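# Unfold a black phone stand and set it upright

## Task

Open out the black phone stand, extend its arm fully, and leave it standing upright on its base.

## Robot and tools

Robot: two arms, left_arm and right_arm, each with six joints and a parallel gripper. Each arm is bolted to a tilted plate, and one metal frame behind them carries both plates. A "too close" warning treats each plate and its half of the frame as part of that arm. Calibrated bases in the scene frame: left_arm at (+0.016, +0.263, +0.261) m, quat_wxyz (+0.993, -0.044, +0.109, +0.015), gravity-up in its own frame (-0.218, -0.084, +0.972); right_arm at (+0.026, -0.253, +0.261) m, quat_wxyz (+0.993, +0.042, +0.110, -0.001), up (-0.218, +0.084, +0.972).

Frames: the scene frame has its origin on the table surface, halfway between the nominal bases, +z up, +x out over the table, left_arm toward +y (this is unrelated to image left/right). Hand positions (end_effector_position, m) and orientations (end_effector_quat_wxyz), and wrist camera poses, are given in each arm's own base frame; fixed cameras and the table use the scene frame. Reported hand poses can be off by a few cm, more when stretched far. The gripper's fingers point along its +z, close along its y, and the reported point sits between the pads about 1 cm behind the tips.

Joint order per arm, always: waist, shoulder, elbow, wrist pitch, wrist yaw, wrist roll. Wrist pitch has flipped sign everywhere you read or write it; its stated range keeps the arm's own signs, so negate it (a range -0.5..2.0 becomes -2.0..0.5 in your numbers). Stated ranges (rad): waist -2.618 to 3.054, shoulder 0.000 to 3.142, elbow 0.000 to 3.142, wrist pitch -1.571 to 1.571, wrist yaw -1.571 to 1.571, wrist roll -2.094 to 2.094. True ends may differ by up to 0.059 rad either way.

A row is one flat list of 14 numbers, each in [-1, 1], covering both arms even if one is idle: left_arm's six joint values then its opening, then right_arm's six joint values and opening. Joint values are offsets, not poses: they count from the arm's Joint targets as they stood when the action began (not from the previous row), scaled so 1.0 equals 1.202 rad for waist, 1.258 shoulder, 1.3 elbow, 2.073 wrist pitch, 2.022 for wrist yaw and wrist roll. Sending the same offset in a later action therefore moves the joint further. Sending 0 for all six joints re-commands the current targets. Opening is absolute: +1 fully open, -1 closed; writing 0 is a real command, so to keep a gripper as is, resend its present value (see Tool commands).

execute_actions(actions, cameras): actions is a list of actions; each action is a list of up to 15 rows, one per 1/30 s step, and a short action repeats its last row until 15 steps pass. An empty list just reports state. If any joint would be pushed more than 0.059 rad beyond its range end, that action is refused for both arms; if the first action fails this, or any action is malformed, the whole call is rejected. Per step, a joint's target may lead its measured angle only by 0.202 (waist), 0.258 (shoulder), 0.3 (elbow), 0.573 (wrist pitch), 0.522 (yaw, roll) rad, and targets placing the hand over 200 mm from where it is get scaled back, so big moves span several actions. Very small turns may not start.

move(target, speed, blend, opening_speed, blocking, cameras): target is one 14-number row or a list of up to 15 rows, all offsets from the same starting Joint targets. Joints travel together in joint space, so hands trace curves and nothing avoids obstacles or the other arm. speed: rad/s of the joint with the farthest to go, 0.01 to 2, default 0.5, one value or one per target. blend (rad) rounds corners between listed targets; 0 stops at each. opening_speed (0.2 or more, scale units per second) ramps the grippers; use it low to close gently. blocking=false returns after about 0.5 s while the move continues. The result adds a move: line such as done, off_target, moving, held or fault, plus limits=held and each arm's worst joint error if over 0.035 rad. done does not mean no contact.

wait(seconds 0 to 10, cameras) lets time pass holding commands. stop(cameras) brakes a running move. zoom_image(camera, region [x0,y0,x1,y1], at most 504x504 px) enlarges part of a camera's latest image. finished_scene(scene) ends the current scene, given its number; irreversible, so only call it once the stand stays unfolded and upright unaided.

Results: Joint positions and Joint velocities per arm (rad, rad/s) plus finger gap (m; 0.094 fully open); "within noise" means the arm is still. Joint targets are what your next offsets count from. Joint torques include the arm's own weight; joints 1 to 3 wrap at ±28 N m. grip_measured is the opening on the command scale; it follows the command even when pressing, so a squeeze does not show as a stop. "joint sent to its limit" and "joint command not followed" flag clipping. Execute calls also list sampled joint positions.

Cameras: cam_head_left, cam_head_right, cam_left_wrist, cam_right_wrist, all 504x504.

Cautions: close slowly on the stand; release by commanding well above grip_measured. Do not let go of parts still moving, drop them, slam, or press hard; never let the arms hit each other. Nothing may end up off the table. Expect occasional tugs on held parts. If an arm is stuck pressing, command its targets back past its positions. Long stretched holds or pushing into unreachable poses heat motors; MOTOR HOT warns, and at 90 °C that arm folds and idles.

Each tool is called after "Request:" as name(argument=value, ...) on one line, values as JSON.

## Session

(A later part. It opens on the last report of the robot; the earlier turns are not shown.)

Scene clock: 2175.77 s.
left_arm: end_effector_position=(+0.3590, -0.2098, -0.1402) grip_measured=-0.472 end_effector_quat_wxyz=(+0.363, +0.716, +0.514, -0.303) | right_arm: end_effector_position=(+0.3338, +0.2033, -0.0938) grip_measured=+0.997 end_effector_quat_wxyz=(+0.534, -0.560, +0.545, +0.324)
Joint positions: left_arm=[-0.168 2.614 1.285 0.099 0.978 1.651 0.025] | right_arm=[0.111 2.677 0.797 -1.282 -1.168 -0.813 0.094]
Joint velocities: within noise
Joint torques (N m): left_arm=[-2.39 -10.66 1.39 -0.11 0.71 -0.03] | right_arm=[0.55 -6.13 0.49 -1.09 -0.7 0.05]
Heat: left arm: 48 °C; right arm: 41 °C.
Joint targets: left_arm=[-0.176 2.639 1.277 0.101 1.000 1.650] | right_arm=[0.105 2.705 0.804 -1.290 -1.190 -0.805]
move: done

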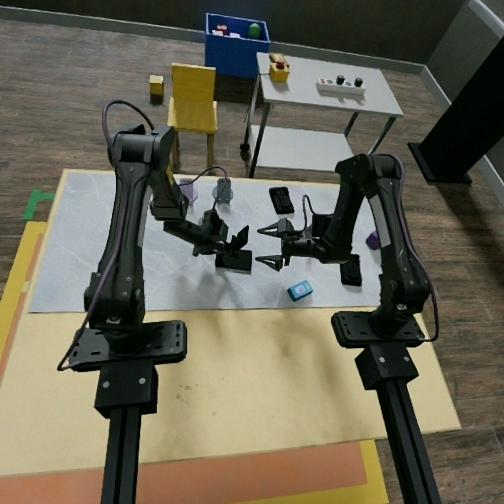

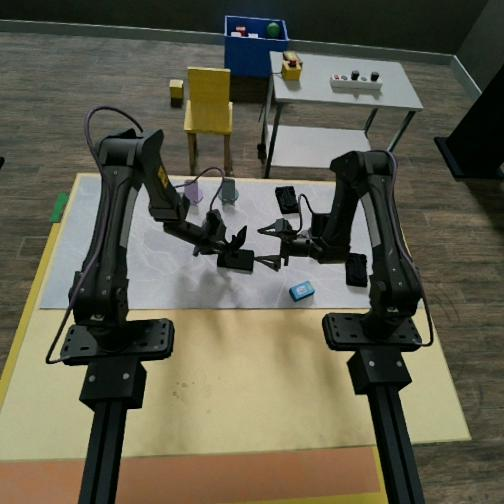

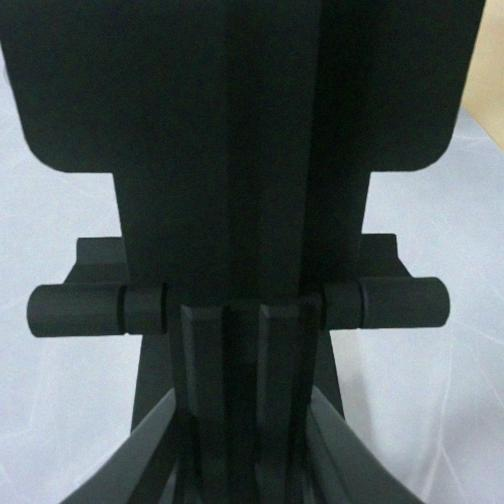

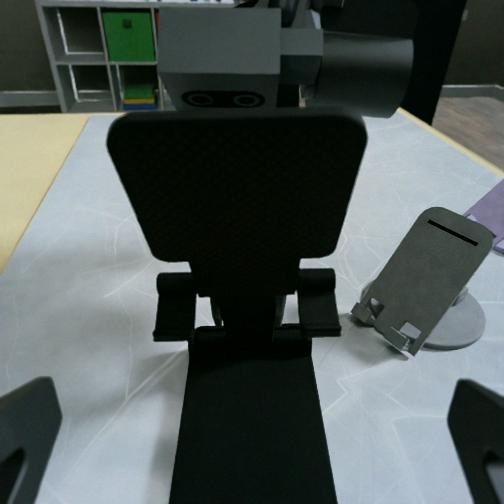

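Request:
move(target=[0,0,0,0,0,0,-0.6,0.148,0.082,0.097,-0.069,0.079,0.0965,1], speed=0.15)

Scene clock: 2189.00 s.
left_arm: end_effector_position=(+0.3590, -0.2098, -0.1402) grip_measured=-0.472 end_effector_quat_wxyz=(+0.363, +0.716, +0.514, -0.303) | right_arm: end_effector_position=(+0.3468, +0.2579, -0.1061) grip_measured=+0.997 end_effector_quat_wxyz=(+0.535, -0.557, +0.545, +0.328)
Joint positions: left_arm=[-0.168 2.614 1.285 0.099 0.978 1.651 0.025] | right_arm=[0.276 2.776 0.924 -1.425 -1.03 -0.618 0.094]
Joint velocities: within noise
Joint torques (N m): left_arm=[-2.25 -10.45 1.16 -0.11 0.7 -0.01] | right_arm=[2.09 -6.31 0.84 -1.3 -0.37 0.05]
Heat: left arm: 48 °C; right arm: 39 °C.
Joint targets: left_arm=[-0.176 2.639 1.277 0.101 1.000 1.650] | right_arm=[0.283 2.808 0.930 -1.433 -1.030 -0.610]
move: done

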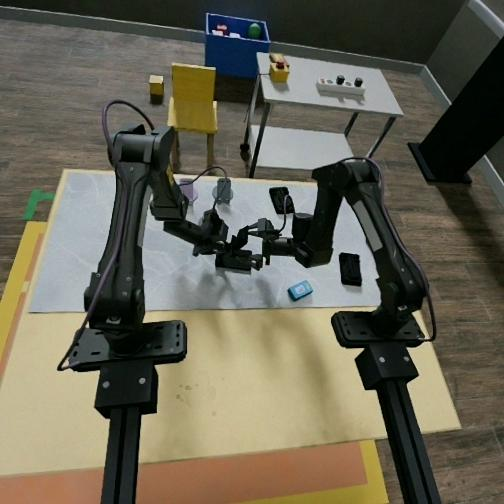

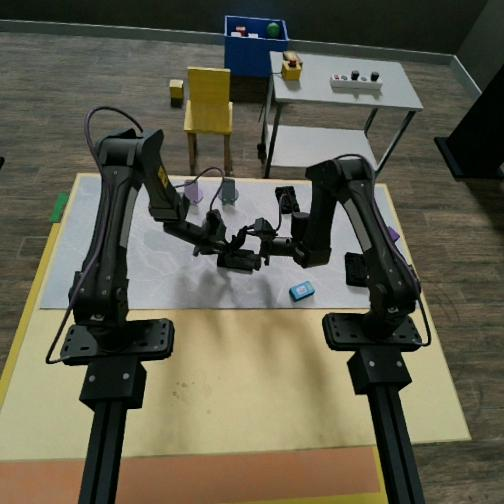

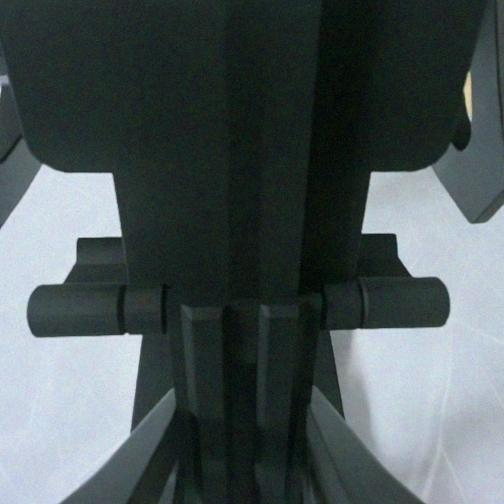

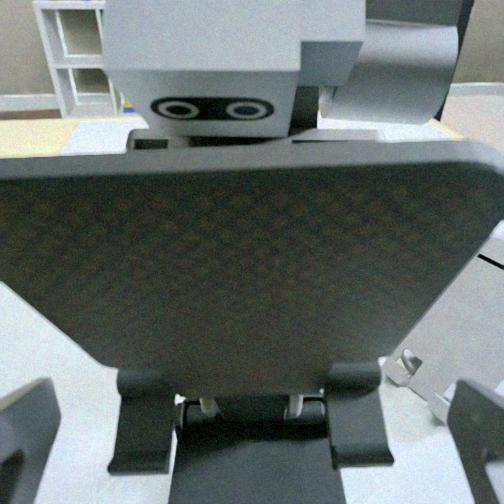

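Request:
move(target=[0,0,0,0,0,0,-0.6,0.029,0.009,0.020,-0.005,0.0153,0.014,1], speed=0.1, cameras=["cam_left_wrist","cam_right_wrist"])

Scene clock: 2200.00 s.
left_arm: end_effector_position=(+0.3590, -0.2098, -0.1402) grip_measured=-0.472 end_effector_quat_wxyz=(+0.363, +0.716, +0.514, -0.303) | right_arm: end_effector_position=(+0.3492, +0.2696, -0.1069) grip_measured=+0.997 end_effector_quat_wxyz=(+0.536, -0.556, +0.544, +0.327)
Joint positions: left_arm=[-0.168 2.614 1.285 0.099 0.978 1.651 0.025] | right_arm=[0.308 2.787 0.95 -1.436 -0.999 -0.59 0.094]
Joint velocities: within noise
Joint torques (N m): left_arm=[-2.5 -10.37 1.22 -0.1 0.72 -0.03] | right_arm=[2.24 -6.39 0.91 -1.31 -0.36 0.07]
Heat: left arm: 48 °C; right arm: 40 °C.
Joint targets: left_arm=[-0.176 2.639 1.277 0.101 1.000 1.650] | right_arm=[0.318 2.820 0.956 -1.443 -0.999 -0.582]
move: done
Images, in order (width x height): cam_left_wrist 504x504, cam_right_wrist 504x504.

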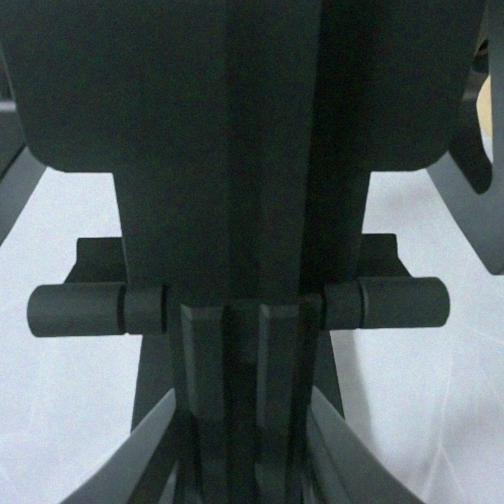

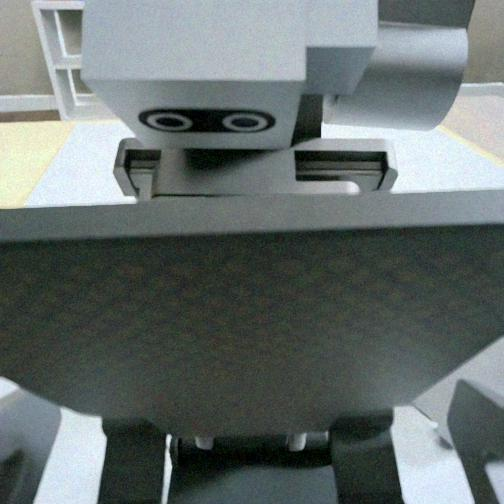

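Request:
move(target=[[0,0,0,0,0,0,-0.6,0,0.013,0,0,0,0,1],[0,0,0,0,0,0,-0.6,0,0.013,0,0,0,0,-0.1]], speed=0.1, opening_speed=0.6, cameras=["cam_left_wrist","cam_right_wrist"])

Scene clock: 2208.57 s.
left_arm: end_effector_position=(+0.3585, -0.2097, -0.1409) grip_measured=-0.472 end_effector_quat_wxyz=(+0.362, +0.715, +0.515, -0.304) | right_arm: end_effector_position=(+0.3475, +0.2681, -0.1132) grip_measured=+0.398 end_effector_quat_wxyz=(+0.533, -0.554, +0.551, +0.326)
Joint positions: left_arm=[-0.168 2.616 1.285 0.099 0.978 1.651 0.025] | right_arm=[0.308 2.804 0.95 -1.442 -0.989 -0.589 0.066]
Joint velocities: within noise
Joint torques (N m): left_arm=[-2.36 -10.7 1.5 -0.09 0.69 0.03] | right_arm=[2.37 -6.3 0.77 -1.24 -0.5 0.04]
Heat: left arm: 48 °C; right arm: 40 °C.
Joint targets: left_arm=[-0.176 2.639 1.277 0.101 1.000 1.650] | right_arm=[0.318 2.836 0.956 -1.443 -0.999 -0.582]
move: done
Images, in order (width x height): cam_left_wrist 504x504, cam_right_wrist 504x504.

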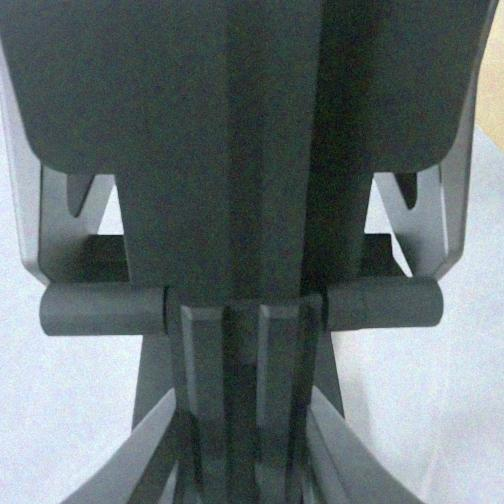

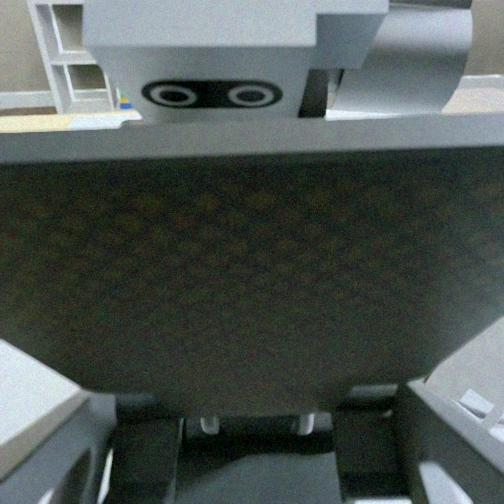

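Request:
move(target=[[0,0,0,0,0,0,-0.6,0,-0.04,-0.010,0.005,0.004,-0.004,-0.1],[0,0,0,0,0,0,-0.6,0.008,-0.248,-0.094,0.23,0.0915,-0.132,-0.1]], speed=0.2)

Scene clock: 2250.47 s.
left_arm: end_effector_position=(+0.3555, -0.2142, -0.1419) grip_measured=-0.472 end_effector_quat_wxyz=(+0.360, +0.717, +0.512, -0.306) | right_arm: end_effector_position=(+0.3454, +0.2566, -0.1118) grip_measured=-0.097 end_effector_quat_wxyz=(-0.458, +0.599, -0.607, -0.252)
Joint positions: left_arm=[-0.181 2.619 1.283 0.092 0.978 1.645 0.025] | right_arm=[0.331 2.549 0.84 -0.991 -0.811 -0.841 0.042]
Joint velocities: within noise
Joint torques (N m): left_arm=[-1.22 -10.92 1.62 -0.05 0.71 0.1] | right_arm=[1.18 -10.39 0.54 -0.81 -0.45 -0.15]
Heat: left arm: 46 °C; right arm: 42 °C.
Joint targets: left_arm=[-0.176 2.639 1.277 0.101 1.000 1.650] | right_arm=[0.327 2.524 0.834 -0.966 -0.814 -0.849]
move: done

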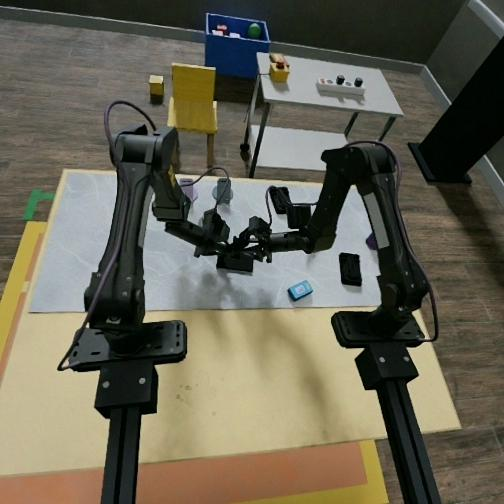

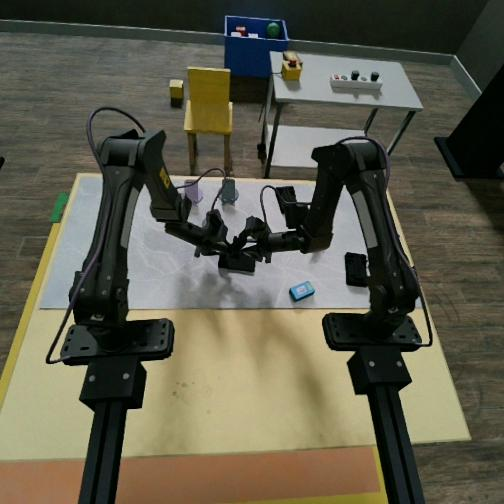

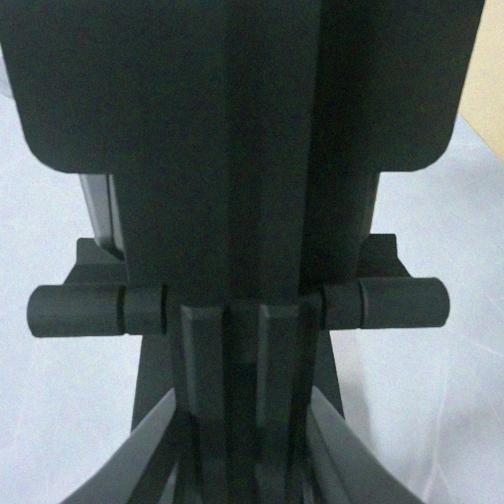

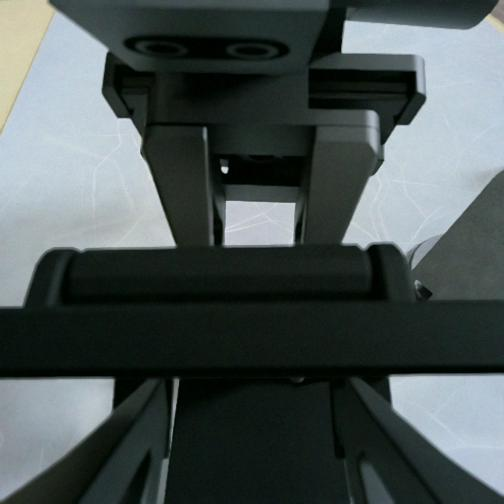

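Request:
move(target=[0,0,0,0,0,0,-0.6,0,0,0,0,0,0,-0.4], opening_speed=0.6, cameras=["cam_left_wrist","cam_right_wrist"])

Scene clock: 2263.47 s.
left_arm: end_effector_position=(+0.3555, -0.2142, -0.1419) grip_measured=-0.472 end_effector_quat_wxyz=(+0.360, +0.717, +0.512, -0.306) | right_arm: end_effector_position=(+0.3453, +0.2563, -0.1123) grip_measured=-0.397 end_effector_quat_wxyz=(-0.458, +0.599, -0.607, -0.251)
Joint positions: left_arm=[-0.181 2.619 1.283 0.092 0.978 1.645 0.025] | right_arm=[0.331 2.549 0.84 -0.989 -0.81 -0.841 0.028]
Joint velocities: within noise
Joint torques (N m): left_arm=[-1.35 -10.8 1.57 0.02 0.71 0.11] | right_arm=[1.16 -10.63 0.61 -0.85 -0.49 -0.16]
Heat: left arm: 48 °C; right arm: 43 °C.
Joint targets: left_arm=[-0.176 2.639 1.277 0.101 1.000 1.650] | right_arm=[0.327 2.524 0.834 -0.966 -0.814 -0.849]
move: done
Images, in order (width x height): cam_left_wrist 504x504, cam_right_wrist 504x504.

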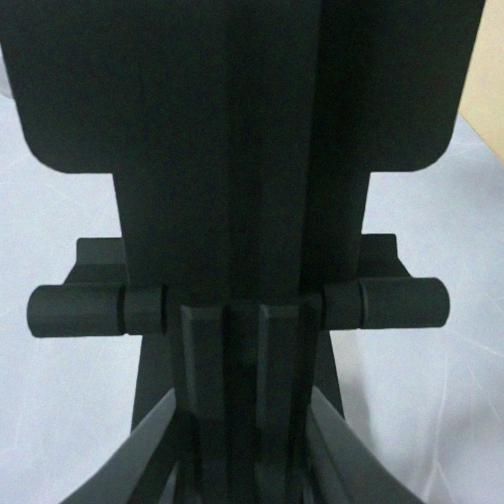

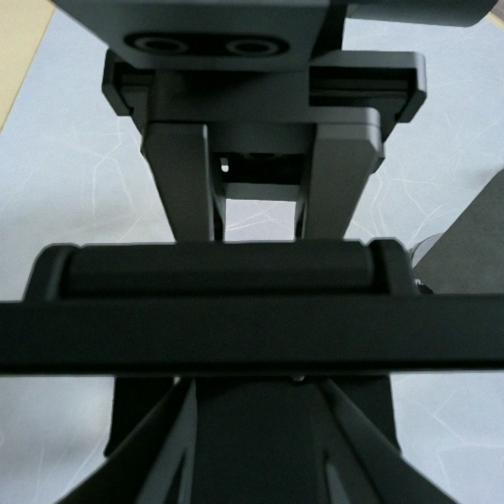

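Request:
move(target=[[0,0,0,0,0,0,-0.6,-0.106,-0.103,-0.0885,0.0526,-0.0524,-0.0623,-0.4],[0,0,0,0,0,0,-0.6,-0.176,-0.104,-0.1515,-0.083,-0.171,0.005,1]], speed=0.3, opening_speed=1, cameras=["cam_head_left","cam_left_wrist","cam_right_wrist"])

Scene clock: 2347.97 s.
left_arm: end_effector_position=(+0.3555, -0.2142, -0.1419) grip_measured=-0.472 end_effector_quat_wxyz=(+0.360, +0.717, +0.512, -0.306) | right_arm: end_effector_position=(+0.3210, +0.2034, -0.0457) grip_measured=+0.997 end_effector_quat_wxyz=(+0.523, -0.564, +0.555, +0.317)
Joint positions: left_arm=[-0.181 2.619 1.283 0.092 0.978 1.645 0.025] | right_arm=[0.122 2.418 0.644 -1.132 -1.138 -0.846 0.094]
Joint velocities: within noise
Joint torques (N m): left_arm=[-1.37 -11.07 1.51 0.02 0.7 0.1] | right_arm=[0.5 -9.62 -0.25 -1.1 -0.73 0.07]
Heat: left arm: 52 °C; right arm: 46 °C.
Joint targets: left_arm=[-0.176 2.639 1.277 0.101 1.000 1.650] | right_arm=[0.116 2.393 0.637 -1.139 -1.160 -0.839]
move: done
Images, in order (width x height): cam_head_left 504x504, cam_left_wrist 504x504, cam_right_wrist 504x504.

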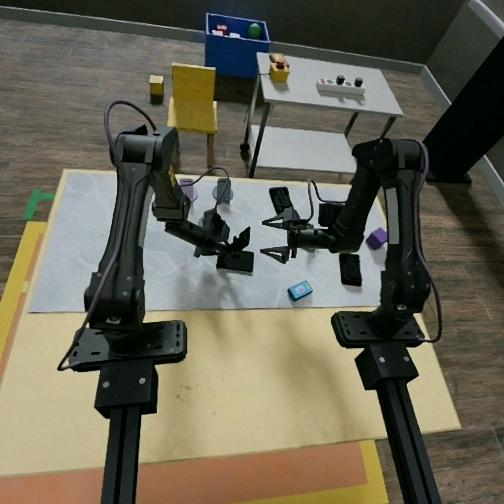

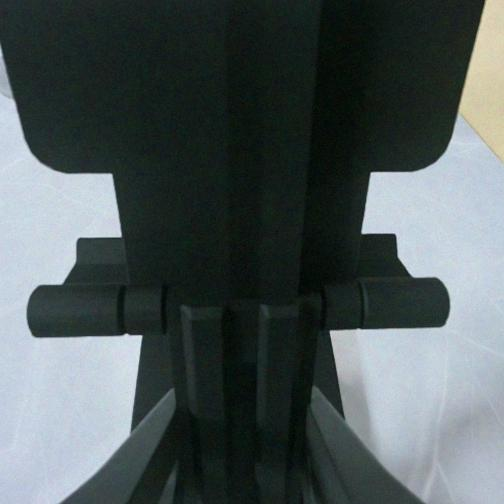

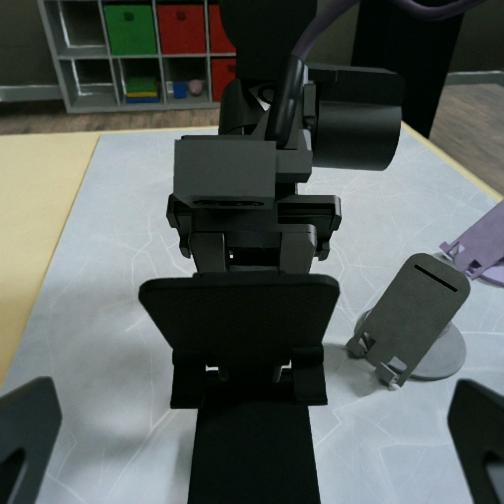

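Request:
move(target=[0,0,0,0,0,0,-0.6,0.157,0.137,0.0946,-0.086,0.084,0.101,1], speed=0.15, cameras=["cam_head_left","cam_left_wrist","cam_right_wrist"])

Scene clock: 2360.50 s.
left_arm: end_effector_position=(+0.3555, -0.2142, -0.1419) grip_measured=-0.472 end_effector_quat_wxyz=(+0.360, +0.717, +0.512, -0.306) | right_arm: end_effector_position=(+0.3327, +0.2585, -0.0597) grip_measured=+0.997 end_effector_quat_wxyz=(+0.522, -0.561, +0.558, +0.320)
Joint positions: left_arm=[-0.181 2.619 1.283 0.092 0.978 1.645 0.025] | right_arm=[0.297 2.535 0.752 -1.309 -0.989 -0.642 0.094]
Joint velocities: within noise
Joint torques (N m): left_arm=[-1.26 -11.07 1.59 -0.02 0.73 0.05] | right_arm=[2 -6.09 1.47 -1.29 -0.35 0.03]
Heat: left arm: 52 °C; right arm: 44 °C.
Joint targets: left_arm=[-0.176 2.639 1.277 0.101 1.000 1.650] | right_arm=[0.305 2.565 0.760 -1.317 -0.990 -0.634]
move: done
Images, in order (width x height): cam_head_left 504x504, cam_left_wrist 504x504, cam_right_wrist 504x504.

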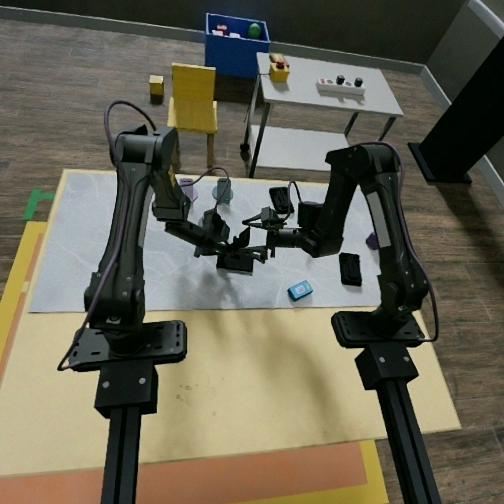

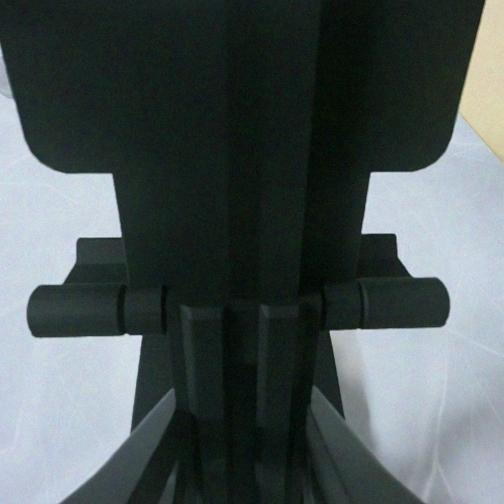

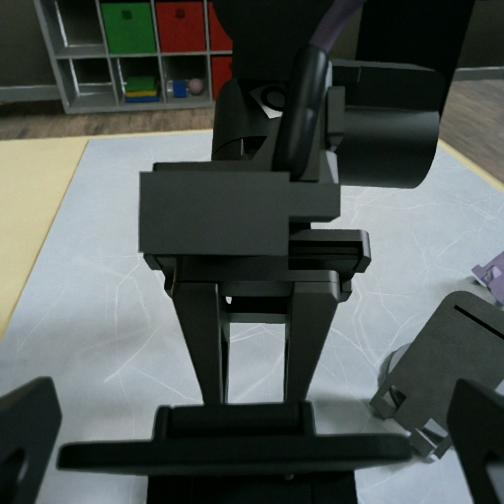

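Request:
move(target=[[0,0,0,0,0,0,-0.6,-0.006,0.020,-0.006,-0.0135,0,0,1],[0,0,0,0,0,0,-0.6,-0.006,0.020,-0.006,-0.0135,0,0,0.1]], speed=0.15, opening_speed=0.6, cameras=["cam_head_left","cam_left_wrist","cam_right_wrist"])

Scene clock: 2372.20 s.
left_arm: end_effector_position=(+0.3555, -0.2142, -0.1419) grip_measured=-0.472 end_effector_quat_wxyz=(+0.360, +0.717, +0.512, -0.306) | right_arm: end_effector_position=(+0.3306, +0.2578, -0.0648) grip_measured=+0.324 end_effector_quat_wxyz=(+0.523, -0.561, +0.557, +0.319)
Joint positions: left_arm=[-0.181 2.619 1.283 0.092 0.978 1.645 0.025] | right_arm=[0.297 2.56 0.752 -1.337 -0.989 -0.642 0.062]
Joint velocities: within noise
Joint torques (N m): left_arm=[-1.28 -10.84 1.57 -0.02 0.74 0.08] | right_arm=[1.52 -6.08 0.55 -1.24 -0.42 0.04]
Heat: left arm: 52 °C; right arm: 42 °C.
Joint targets: left_arm=[-0.176 2.639 1.277 0.101 1.000 1.650] | right_arm=[0.297 2.590 0.752 -1.345 -0.990 -0.635]
move: done
Images, in order (width x height): cam_head_left 504x504, cam_left_wrist 504x504, cam_right_wrist 504x504.

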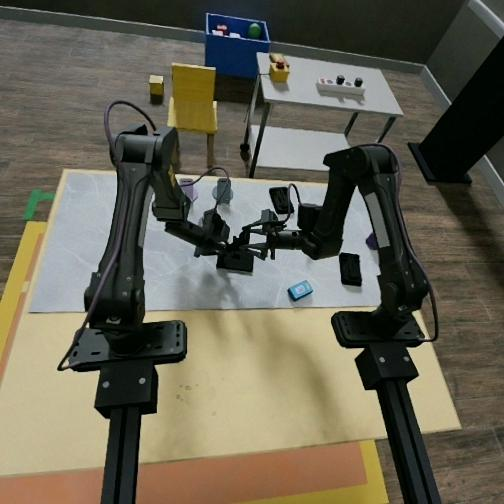

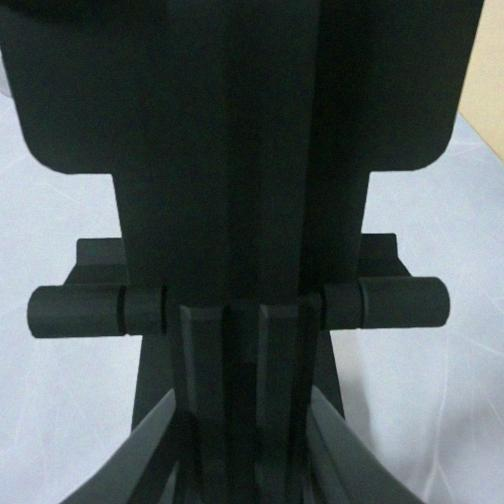

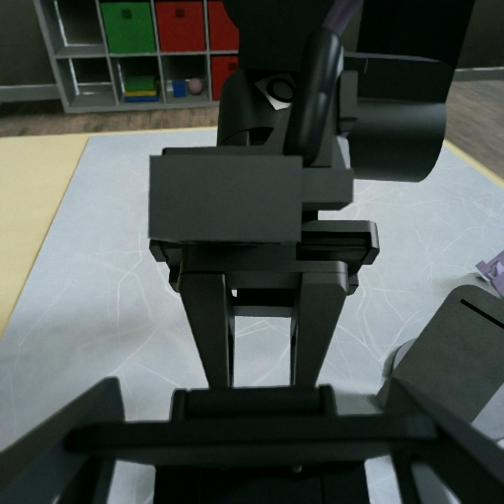

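Request:
move(target=[[0,0,0,0,0,0,0.1,0,0,0,0,0,0,0.1],[0.070,-0.079,0.014,0.089,0,0.067,0.1,0,0,0,0,0,0,0.1],[0.114,-0.072,0.0715,0.212,0.072,0.162,-0.2,0,0,0,0,0,0,0.1]], speed=0.25, opening_speed=1)

Scene clock: 2405.57 s.
left_arm: end_effector_position=(+0.3543, -0.1760, -0.0899) grip_measured=-0.198 end_effector_quat_wxyz=(+0.398, +0.692, +0.484, -0.357) | right_arm: end_effector_position=(+0.3310, +0.2576, -0.0649) grip_measured=+0.324 end_effector_quat_wxyz=(+0.523, -0.560, +0.558, +0.319)
Joint positions: left_arm=[-0.046 2.564 1.36 0.523 1.123 1.973 0.038] | right_arm=[0.297 2.56 0.752 -1.337 -0.986 -0.641 0.062]
Joint velocities: within noise
Joint torques (N m): left_arm=[-0.61 -14.15 2.93 0.6 0.69 0.07] | right_arm=[1.37 -6.05 0.57 -1.29 -0.42 0.03]
Heat: left arm: 52 °C; right arm: 40 °C.
Joint targets: left_arm=[-0.039 2.549 1.370 0.541 1.145 1.978] | right_arm=[0.297 2.590 0.752 -1.345 -0.990 -0.634]
move: done

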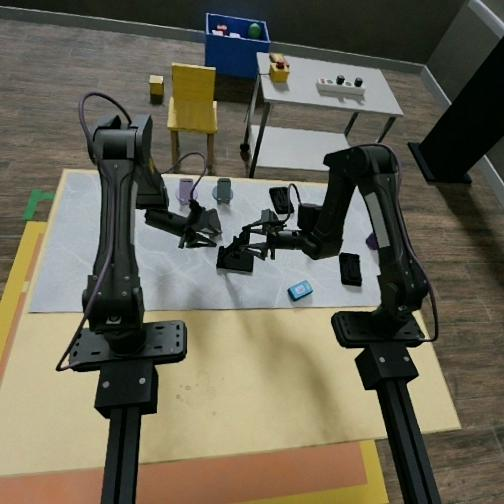

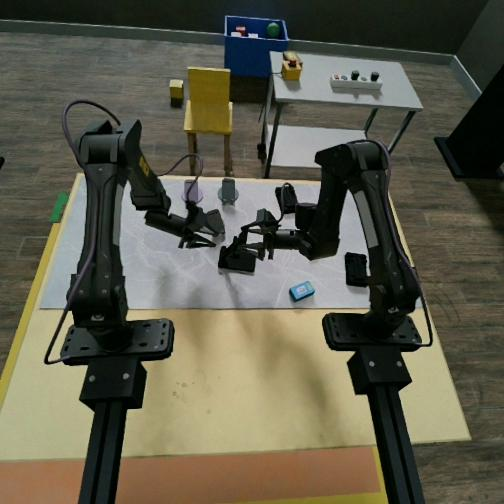

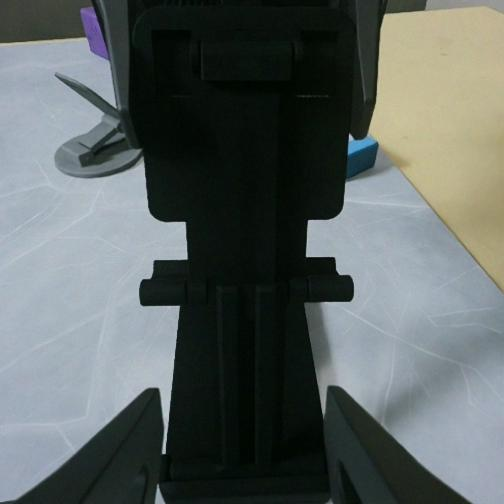

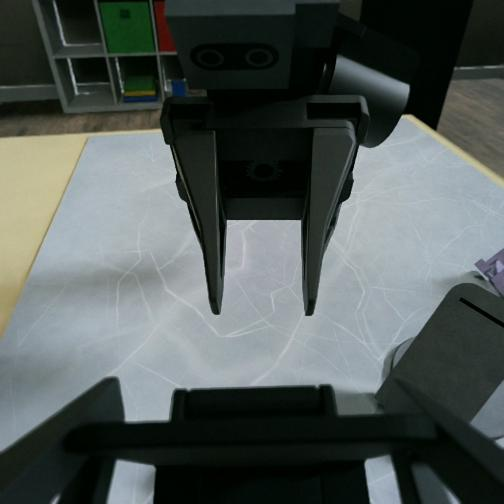

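Request:
move(target=[-0.063,0.0445,-0.048,-0.103,0.002,-0.079,-0.2,0,0,0,0,0,0,0.1], speed=0.2, cameras=["cam_left_wrist","cam_right_wrist"])

Scene clock: 2434.13 s.
left_arm: end_effector_position=(+0.3509, -0.1979, -0.1035) grip_measured=-0.198 end_effector_quat_wxyz=(+0.396, +0.690, +0.488, -0.358) | right_arm: end_effector_position=(+0.3310, +0.2576, -0.0649) grip_measured=+0.324 end_effector_quat_wxyz=(+0.523, -0.560, +0.558, +0.319)
Joint positions: left_arm=[-0.105 2.581 1.315 0.336 1.126 1.824 0.038] | right_arm=[0.297 2.56 0.752 -1.337 -0.986 -0.641 0.062]
Joint velocities: within noise
Joint torques (N m): left_arm=[-2.14 -10.58 1.42 0.11 0.71 -0.05] | right_arm=[1.51 -6.02 0.62 -1.31 -0.44 0.04]
Heat: left arm: 53 °C; right arm: 39 °C.
Joint targets: left_arm=[-0.115 2.605 1.308 0.327 1.149 1.818] | right_arm=[0.297 2.590 0.752 -1.345 -0.990 -0.635]
move: done
Images, in order (width x height): cam_left_wrist 504x504, cam_right_wrist 504x504.

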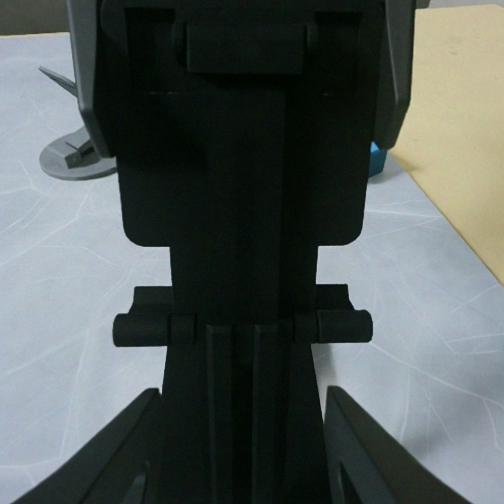

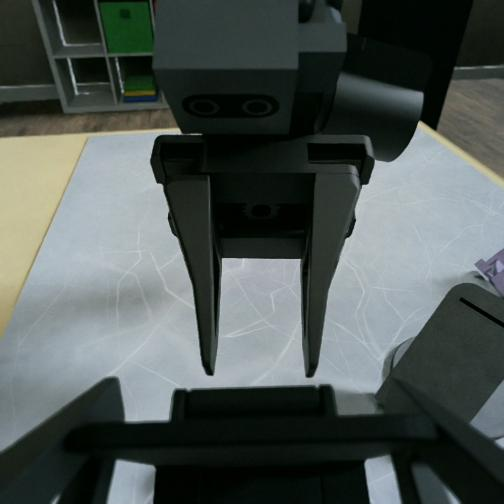

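Request:
move(target=[-0.060,0.0075,-0.032,-0.101,0,-0.083,-0.2,0,0,0,0,0,0,0.1], speed=0.15, cameras=["cam_left_wrist","cam_right_wrist"])

Scene clock: 2440.87 s.
left_arm: end_effector_position=(+0.3514, -0.2208, -0.1095) grip_measured=-0.198 end_effector_quat_wxyz=(+0.401, +0.687, +0.491, -0.356) | right_arm: end_effector_position=(+0.3319, +0.2574, -0.0651) grip_measured=+0.324 end_effector_quat_wxyz=(+0.523, -0.558, +0.561, +0.318)
Joint positions: left_arm=[-0.165 2.587 1.274 0.133 1.127 1.656 0.038] | right_arm=[0.297 2.56 0.752 -1.338 -0.981 -0.634 0.062]
Joint velocities: within noise
Joint torques (N m): left_arm=[-3.71 -10.25 1.51 -0.3 0.76 -0.07] | right_arm=[1.54 -6.08 0.58 -1.31 -0.46 -0.03]
Heat: left arm: 51 °C; right arm: 39 °C.
Joint targets: left_arm=[-0.187 2.614 1.266 0.118 1.149 1.650] | right_arm=[0.297 2.590 0.752 -1.345 -0.990 -0.635]
move: done
Images, in order (width x height): cam_left_wrist 504x504, cam_right_wrist 504x504.

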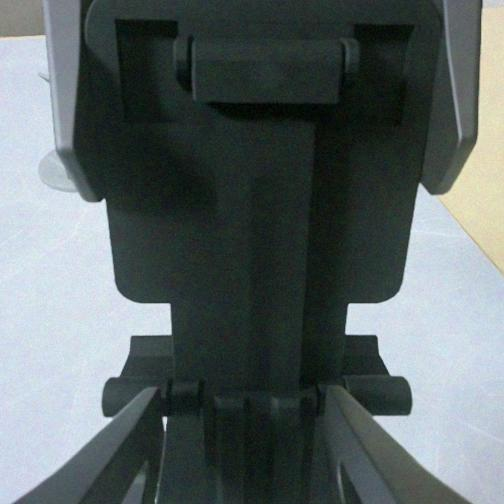

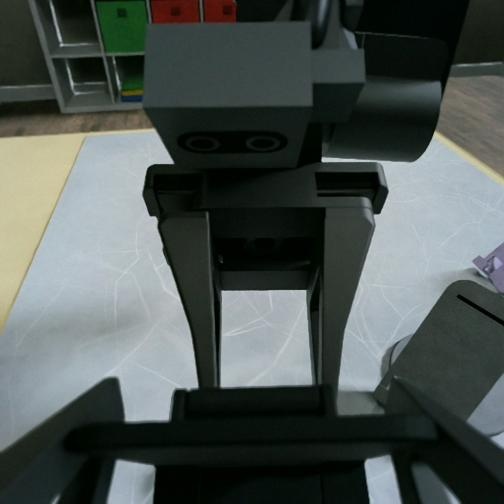

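Request:
move(target=[-0.040,0,-0.0177,-0.0617,0.003,-0.0514,-0.2,0,0,0,0,0,0,0.1], speed=0.12, cameras=["cam_left_wrist","cam_right_wrist"])

Scene clock: 2450.27 s.
left_arm: end_effector_position=(+0.3546, -0.2269, -0.1106) grip_measured=-0.198 end_effector_quat_wxyz=(+0.405, +0.677, +0.502, -0.355) | right_arm: end_effector_position=(+0.3354, +0.2526, -0.0649) grip_measured=+0.323 end_effector_quat_wxyz=(+0.523, -0.551, +0.567, +0.317)
Joint positions: left_arm=[-0.18 2.587 1.249 0.024 1.126 1.554 0.038] | right_arm=[0.282 2.56 0.752 -1.339 -0.982 -0.625 0.062]
Joint velocities: within noise
Joint torques (N m): left_arm=[-6.68 -10.33 1.37 -0.59 0.77 -0.11] | right_arm=[2.63 -6.04 0.59 -1.28 -0.46 -0.16]
Heat: left arm: 50 °C; right arm: 39 °C.
Joint targets: left_arm=[-0.235 2.614 1.243 -0.010 1.155 1.546] | right_arm=[0.297 2.590 0.752 -1.345 -0.990 -0.634]
move: off_target (left_arm); left_arm: the waist is farthest, 0.056 rad from its target
Images, in order (width x height): cam_left_wrist 504x504, cam_right_wrist 504x504.

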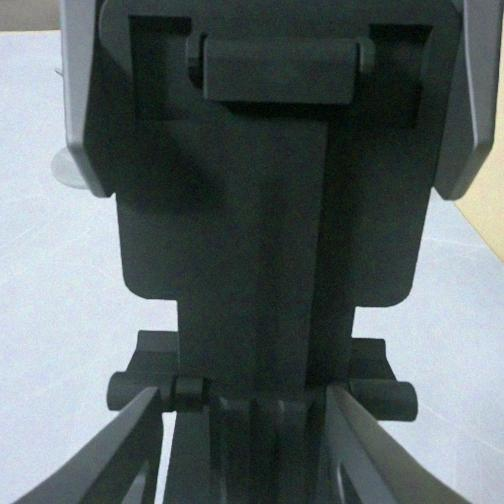

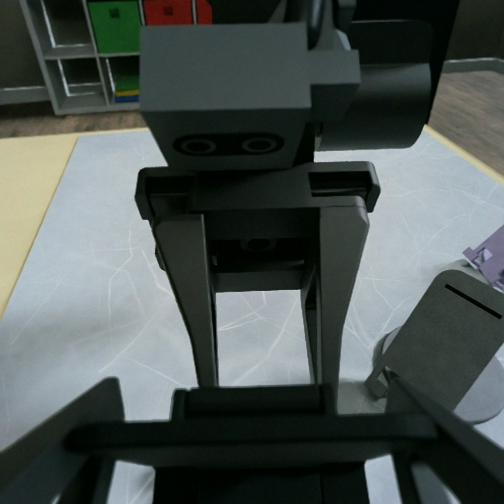

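Request:
move(target=[-0.045,0,0,0,0.01,0,-0.2,0.0125,0,0,0,0,0,0], speed=0.12, cameras=["cam_left_wrist","cam_right_wrist"])

Scene clock: 2456.43 s.
left_arm: end_effector_position=(+0.3525, -0.2350, -0.1135) grip_measured=-0.198 end_effector_quat_wxyz=(+0.400, +0.690, +0.494, -0.347) | right_arm: end_effector_position=(+0.3345, +0.2520, -0.0649) grip_measured=+0.322 end_effector_quat_wxyz=(+0.524, -0.551, +0.568, +0.315)
Joint positions: left_arm=[-0.206 2.587 1.249 0.005 1.103 1.552 0.038] | right_arm=[0.282 2.56 0.746 -1.347 -0.979 -0.625 0.062]
Joint velocities: within noise
Joint torques (N m): left_arm=[-9.39 -10.22 1.8 -0.43 1.27 -0.07] | right_arm=[3.9 -6.04 1.01 -1.18 -0.5 -0.12]
Heat: left arm: 49 °C; right arm: 39 °C.
Joint targets: left_arm=[-0.289 2.614 1.243 -0.010 1.176 1.546] | right_arm=[0.312 2.590 0.752 -1.345 -0.990 -0.634]
move: off_target (left_arm); left_arm: the waist is farthest, 0.084 rad from its target
Images, in order (width x height): cam_left_wrist 504x504, cam_right_wrist 504x504.

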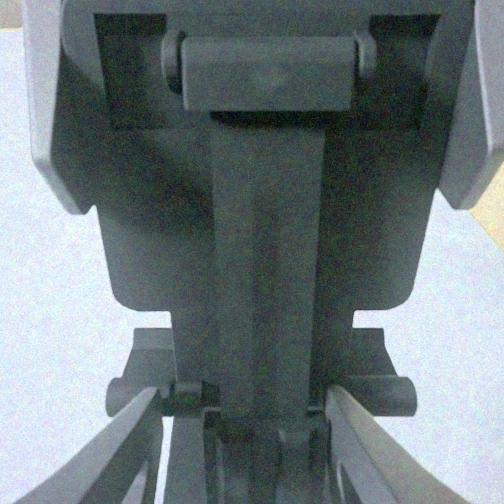

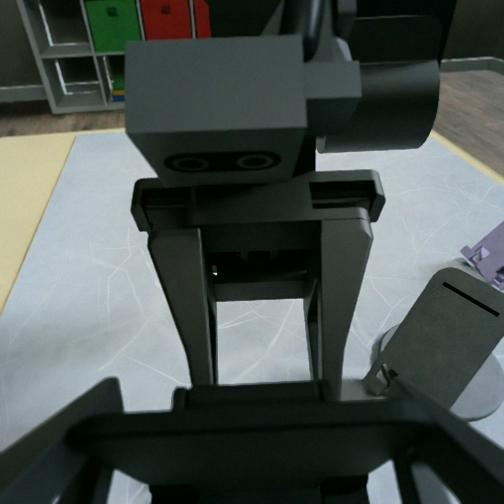

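Request:
move(target=[[-0.045,0,-0.006,-0.01,0.0,-0.01,-0.2,0,0,0,0,0,0,0],[-0.065,0,-0.014,-0.053,0.0,-0.050,-0.2,0,0,0,0,0,0,0]], speed=0.12, cameras=["cam_head_left","cam_left_wrist","cam_right_wrist"])

Scene clock: 2464.50 s.
left_arm: end_effector_position=(+0.3457, -0.2592, -0.1116) grip_measured=-0.198 end_effector_quat_wxyz=(+0.401, +0.693, +0.483, -0.354) | right_arm: end_effector_position=(+0.3356, +0.2491, -0.0644) grip_measured=+0.317 end_effector_quat_wxyz=(+0.527, -0.550, +0.568, +0.313)
Joint positions: left_arm=[-0.268 2.587 1.233 -0.098 1.105 1.46 0.038] | right_arm=[0.274 2.56 0.742 -1.354 -0.98 -0.627 0.062]
Joint velocities: within noise
Joint torques (N m): left_arm=[-10.7 -10.41 1.62 -0.66 1.29 -0.16] | right_arm=[4.6 -5.96 1.46 -1.13 -0.49 -0.14]
Heat: left arm: 48 °C; right arm: 39 °C.
Joint targets: left_arm=[-0.367 2.614 1.225 -0.120 1.176 1.445] | right_arm=[0.313 2.590 0.752 -1.345 -0.990 -0.634]
move: off_target (left_arm, right_arm); left_arm: the waist is farthest, 0.099 rad from its target; right_arm: the waist is farthest, 0.038 rad from its target
Images, in order (width x height): cam_head_left 504x504, cam_left_wrist 504x504, cam_right_wrist 504x504.

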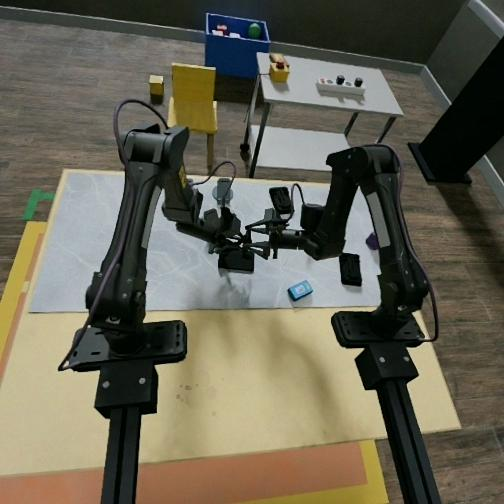

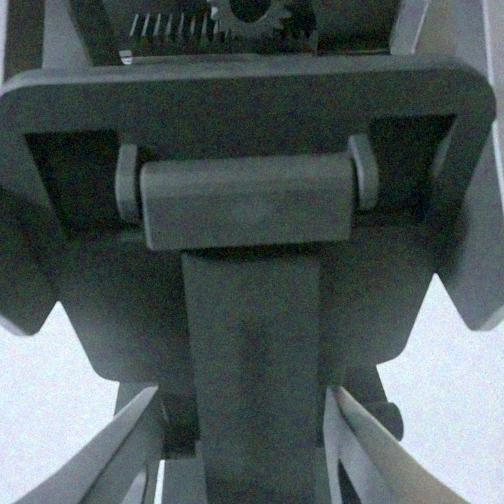

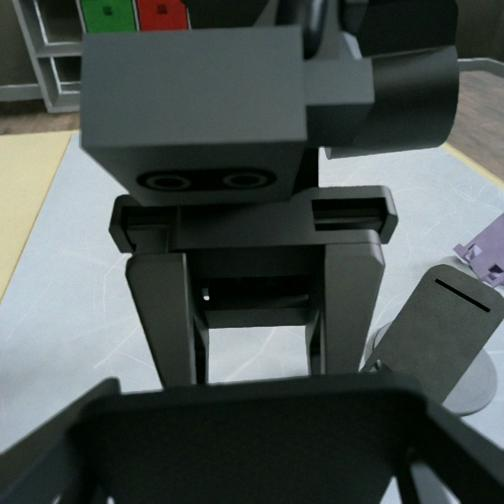

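Request:
move(target=[0,0.127,0.0946,-0.041,0.111,-0.020,-0.2,0,0,0,0,0,0,0], speed=0.12, cameras=["cam_head_left","cam_left_wrist","cam_right_wrist"])

Scene clock: 2501.77 s.
left_arm: end_effector_position=(+0.3429, -0.2731, -0.1136) grip_measured=-0.198 end_effector_quat_wxyz=(+0.451, +0.650, +0.430, -0.435) | right_arm: end_effector_position=(+0.3364, +0.2471, -0.0638) grip_measured=+0.300 end_effector_quat_wxyz=(+0.529, -0.549, +0.568, +0.310)
Joint positions: left_arm=[-0.268 2.739 1.337 -0.197 1.337 1.414 0.038] | right_arm=[0.268 2.56 0.739 -1.361 -0.981 -0.629 0.061]
Joint velocities: within noise
Joint torques (N m): left_arm=[-11.1 -9.96 2.66 -0.48 1.2 -0.05] | right_arm=[4.94 -5.96 1.78 -1.03 -0.48 -0.08]
Heat: left arm: 47 °C; right arm: 38 °C.
Joint targets: left_arm=[-0.367 2.774 1.348 -0.205 1.400 1.404] | right_arm=[0.312 2.590 0.752 -1.345 -0.990 -0.635]
move: off_target (left_arm, right_arm); left_arm: the waist is farthest, 0.099 rad from its target; right_arm: the waist is farthest, 0.045 rad from its target
Images, in order (width x height): cam_head_left 504x504, cam_left_wrist 504x504, cam_right_wrist 504x504.

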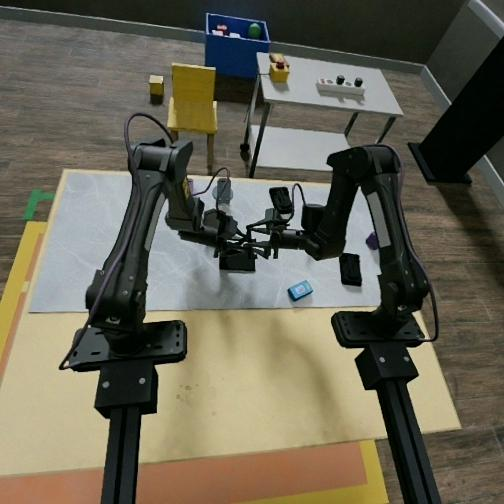

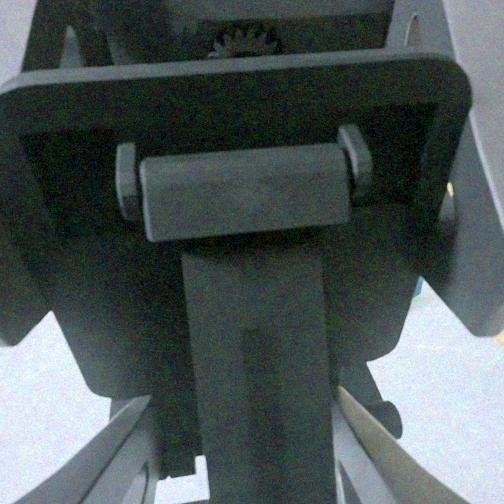

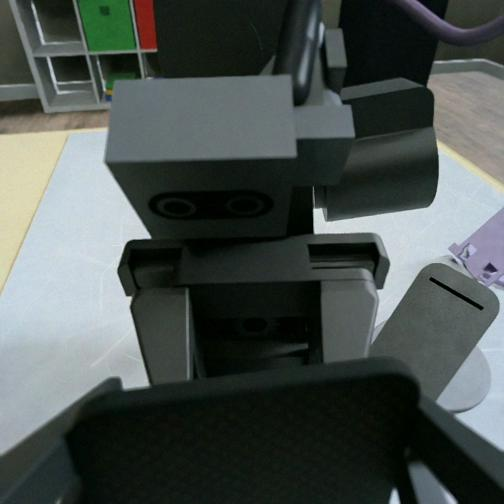

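Request:
move(target=[[0.1,0,0,0,-0.06,0,-0.2,0,0,0,0,0,0,0],[0.151,-0.204,-0.083,0.167,-0.1385,0.114,-0.2,0,0,0,0,0,0,0]], speed=0.2, cameras=["cam_head_left","cam_left_wrist","cam_right_wrist"])

Scene clock: 2524.47 s.
left_arm: end_effector_position=(+0.3440, -0.2387, -0.0987) grip_measured=-0.198 end_effector_quat_wxyz=(+0.398, +0.693, +0.479, -0.363) | right_arm: end_effector_position=(+0.3286, +0.2690, -0.0567) grip_measured=+0.299 end_effector_quat_wxyz=(+0.535, -0.569, +0.537, +0.320)
Joint positions: left_arm=[-0.214 2.552 1.251 0.102 1.132 1.612 0.038] | right_arm=[0.326 2.56 0.76 -1.383 -0.987 -0.629 0.061]
Joint velocities: within noise
Joint torques (N m): left_arm=[0.65 -15.86 1.29 0.2 0.4 0.28] | right_arm=[0.49 -6.02 0.06 -0.88 -0.39 -0.09]
Heat: left arm: 46 °C; right arm: 38 °C.
Joint targets: left_arm=[-0.186 2.517 1.240 0.141 1.120 1.635] | right_arm=[0.313 2.590 0.752 -1.345 -0.990 -0.635]
move: off_target (left_arm, right_arm); left_arm: the wrist pitch is farthest, 0.039 rad from its target; right_arm: the wrist pitch is farthest, 0.038 rad from its target
Images, in order (width x height): cam_head_left 504x504, cam_left_wrist 504x504, cam_right_wrist 504x504.

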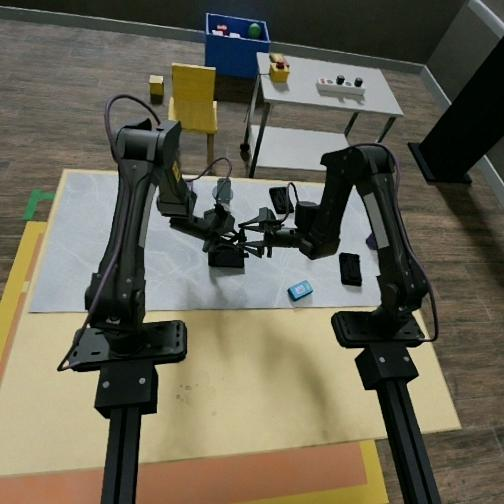

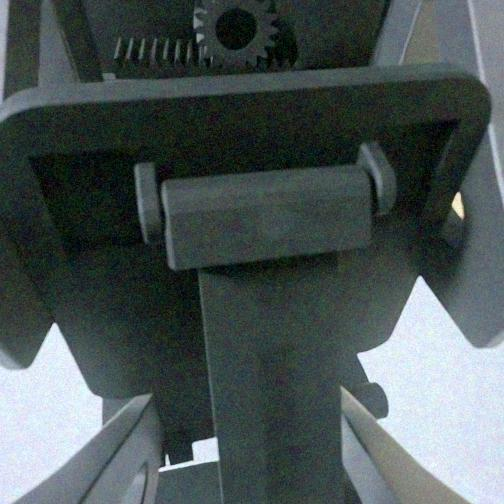

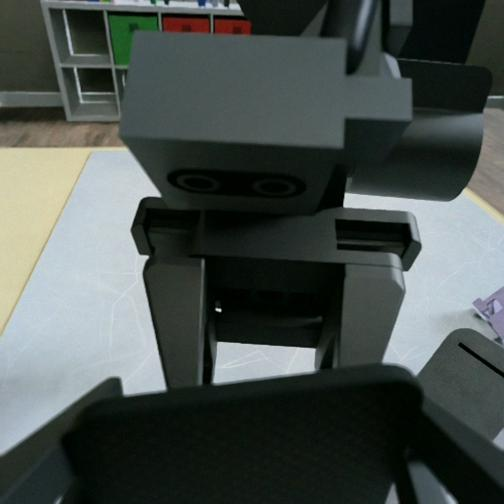

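Request:
zoom_image(camera="cam_left_wrist", region=[60, 340, 440, 504])

Request:
zoom_image(camera="cam_head_left", region=[180, 200, 300, 290])

Request:
zoom_image(camera="cam_head_right", region=[180, 200, 300, 290])

Scaled by 1.326 from the camera's 504x504 image, which has a finer 720x720 frame.

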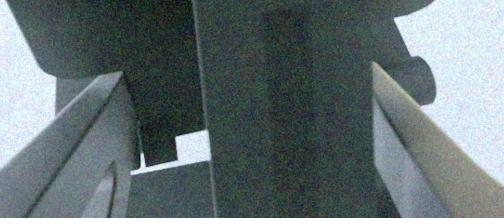

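Scaled by 4.200 from the camera's 504x504 image, which has a finer 720x720 frame.

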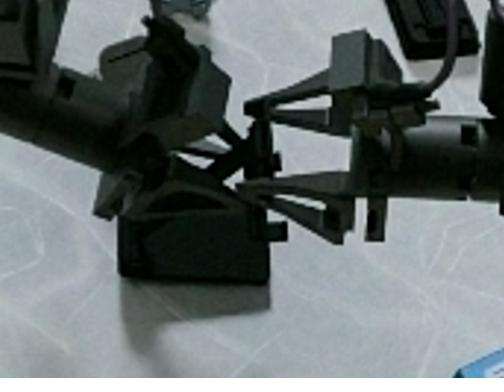

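This scene's latest camera images include none from cam_head_right. They are from: cam_head_left, cam_left_wrist, cam_right_wrist. cam_head_right's image comes with the result of a call that names it in "cameras".


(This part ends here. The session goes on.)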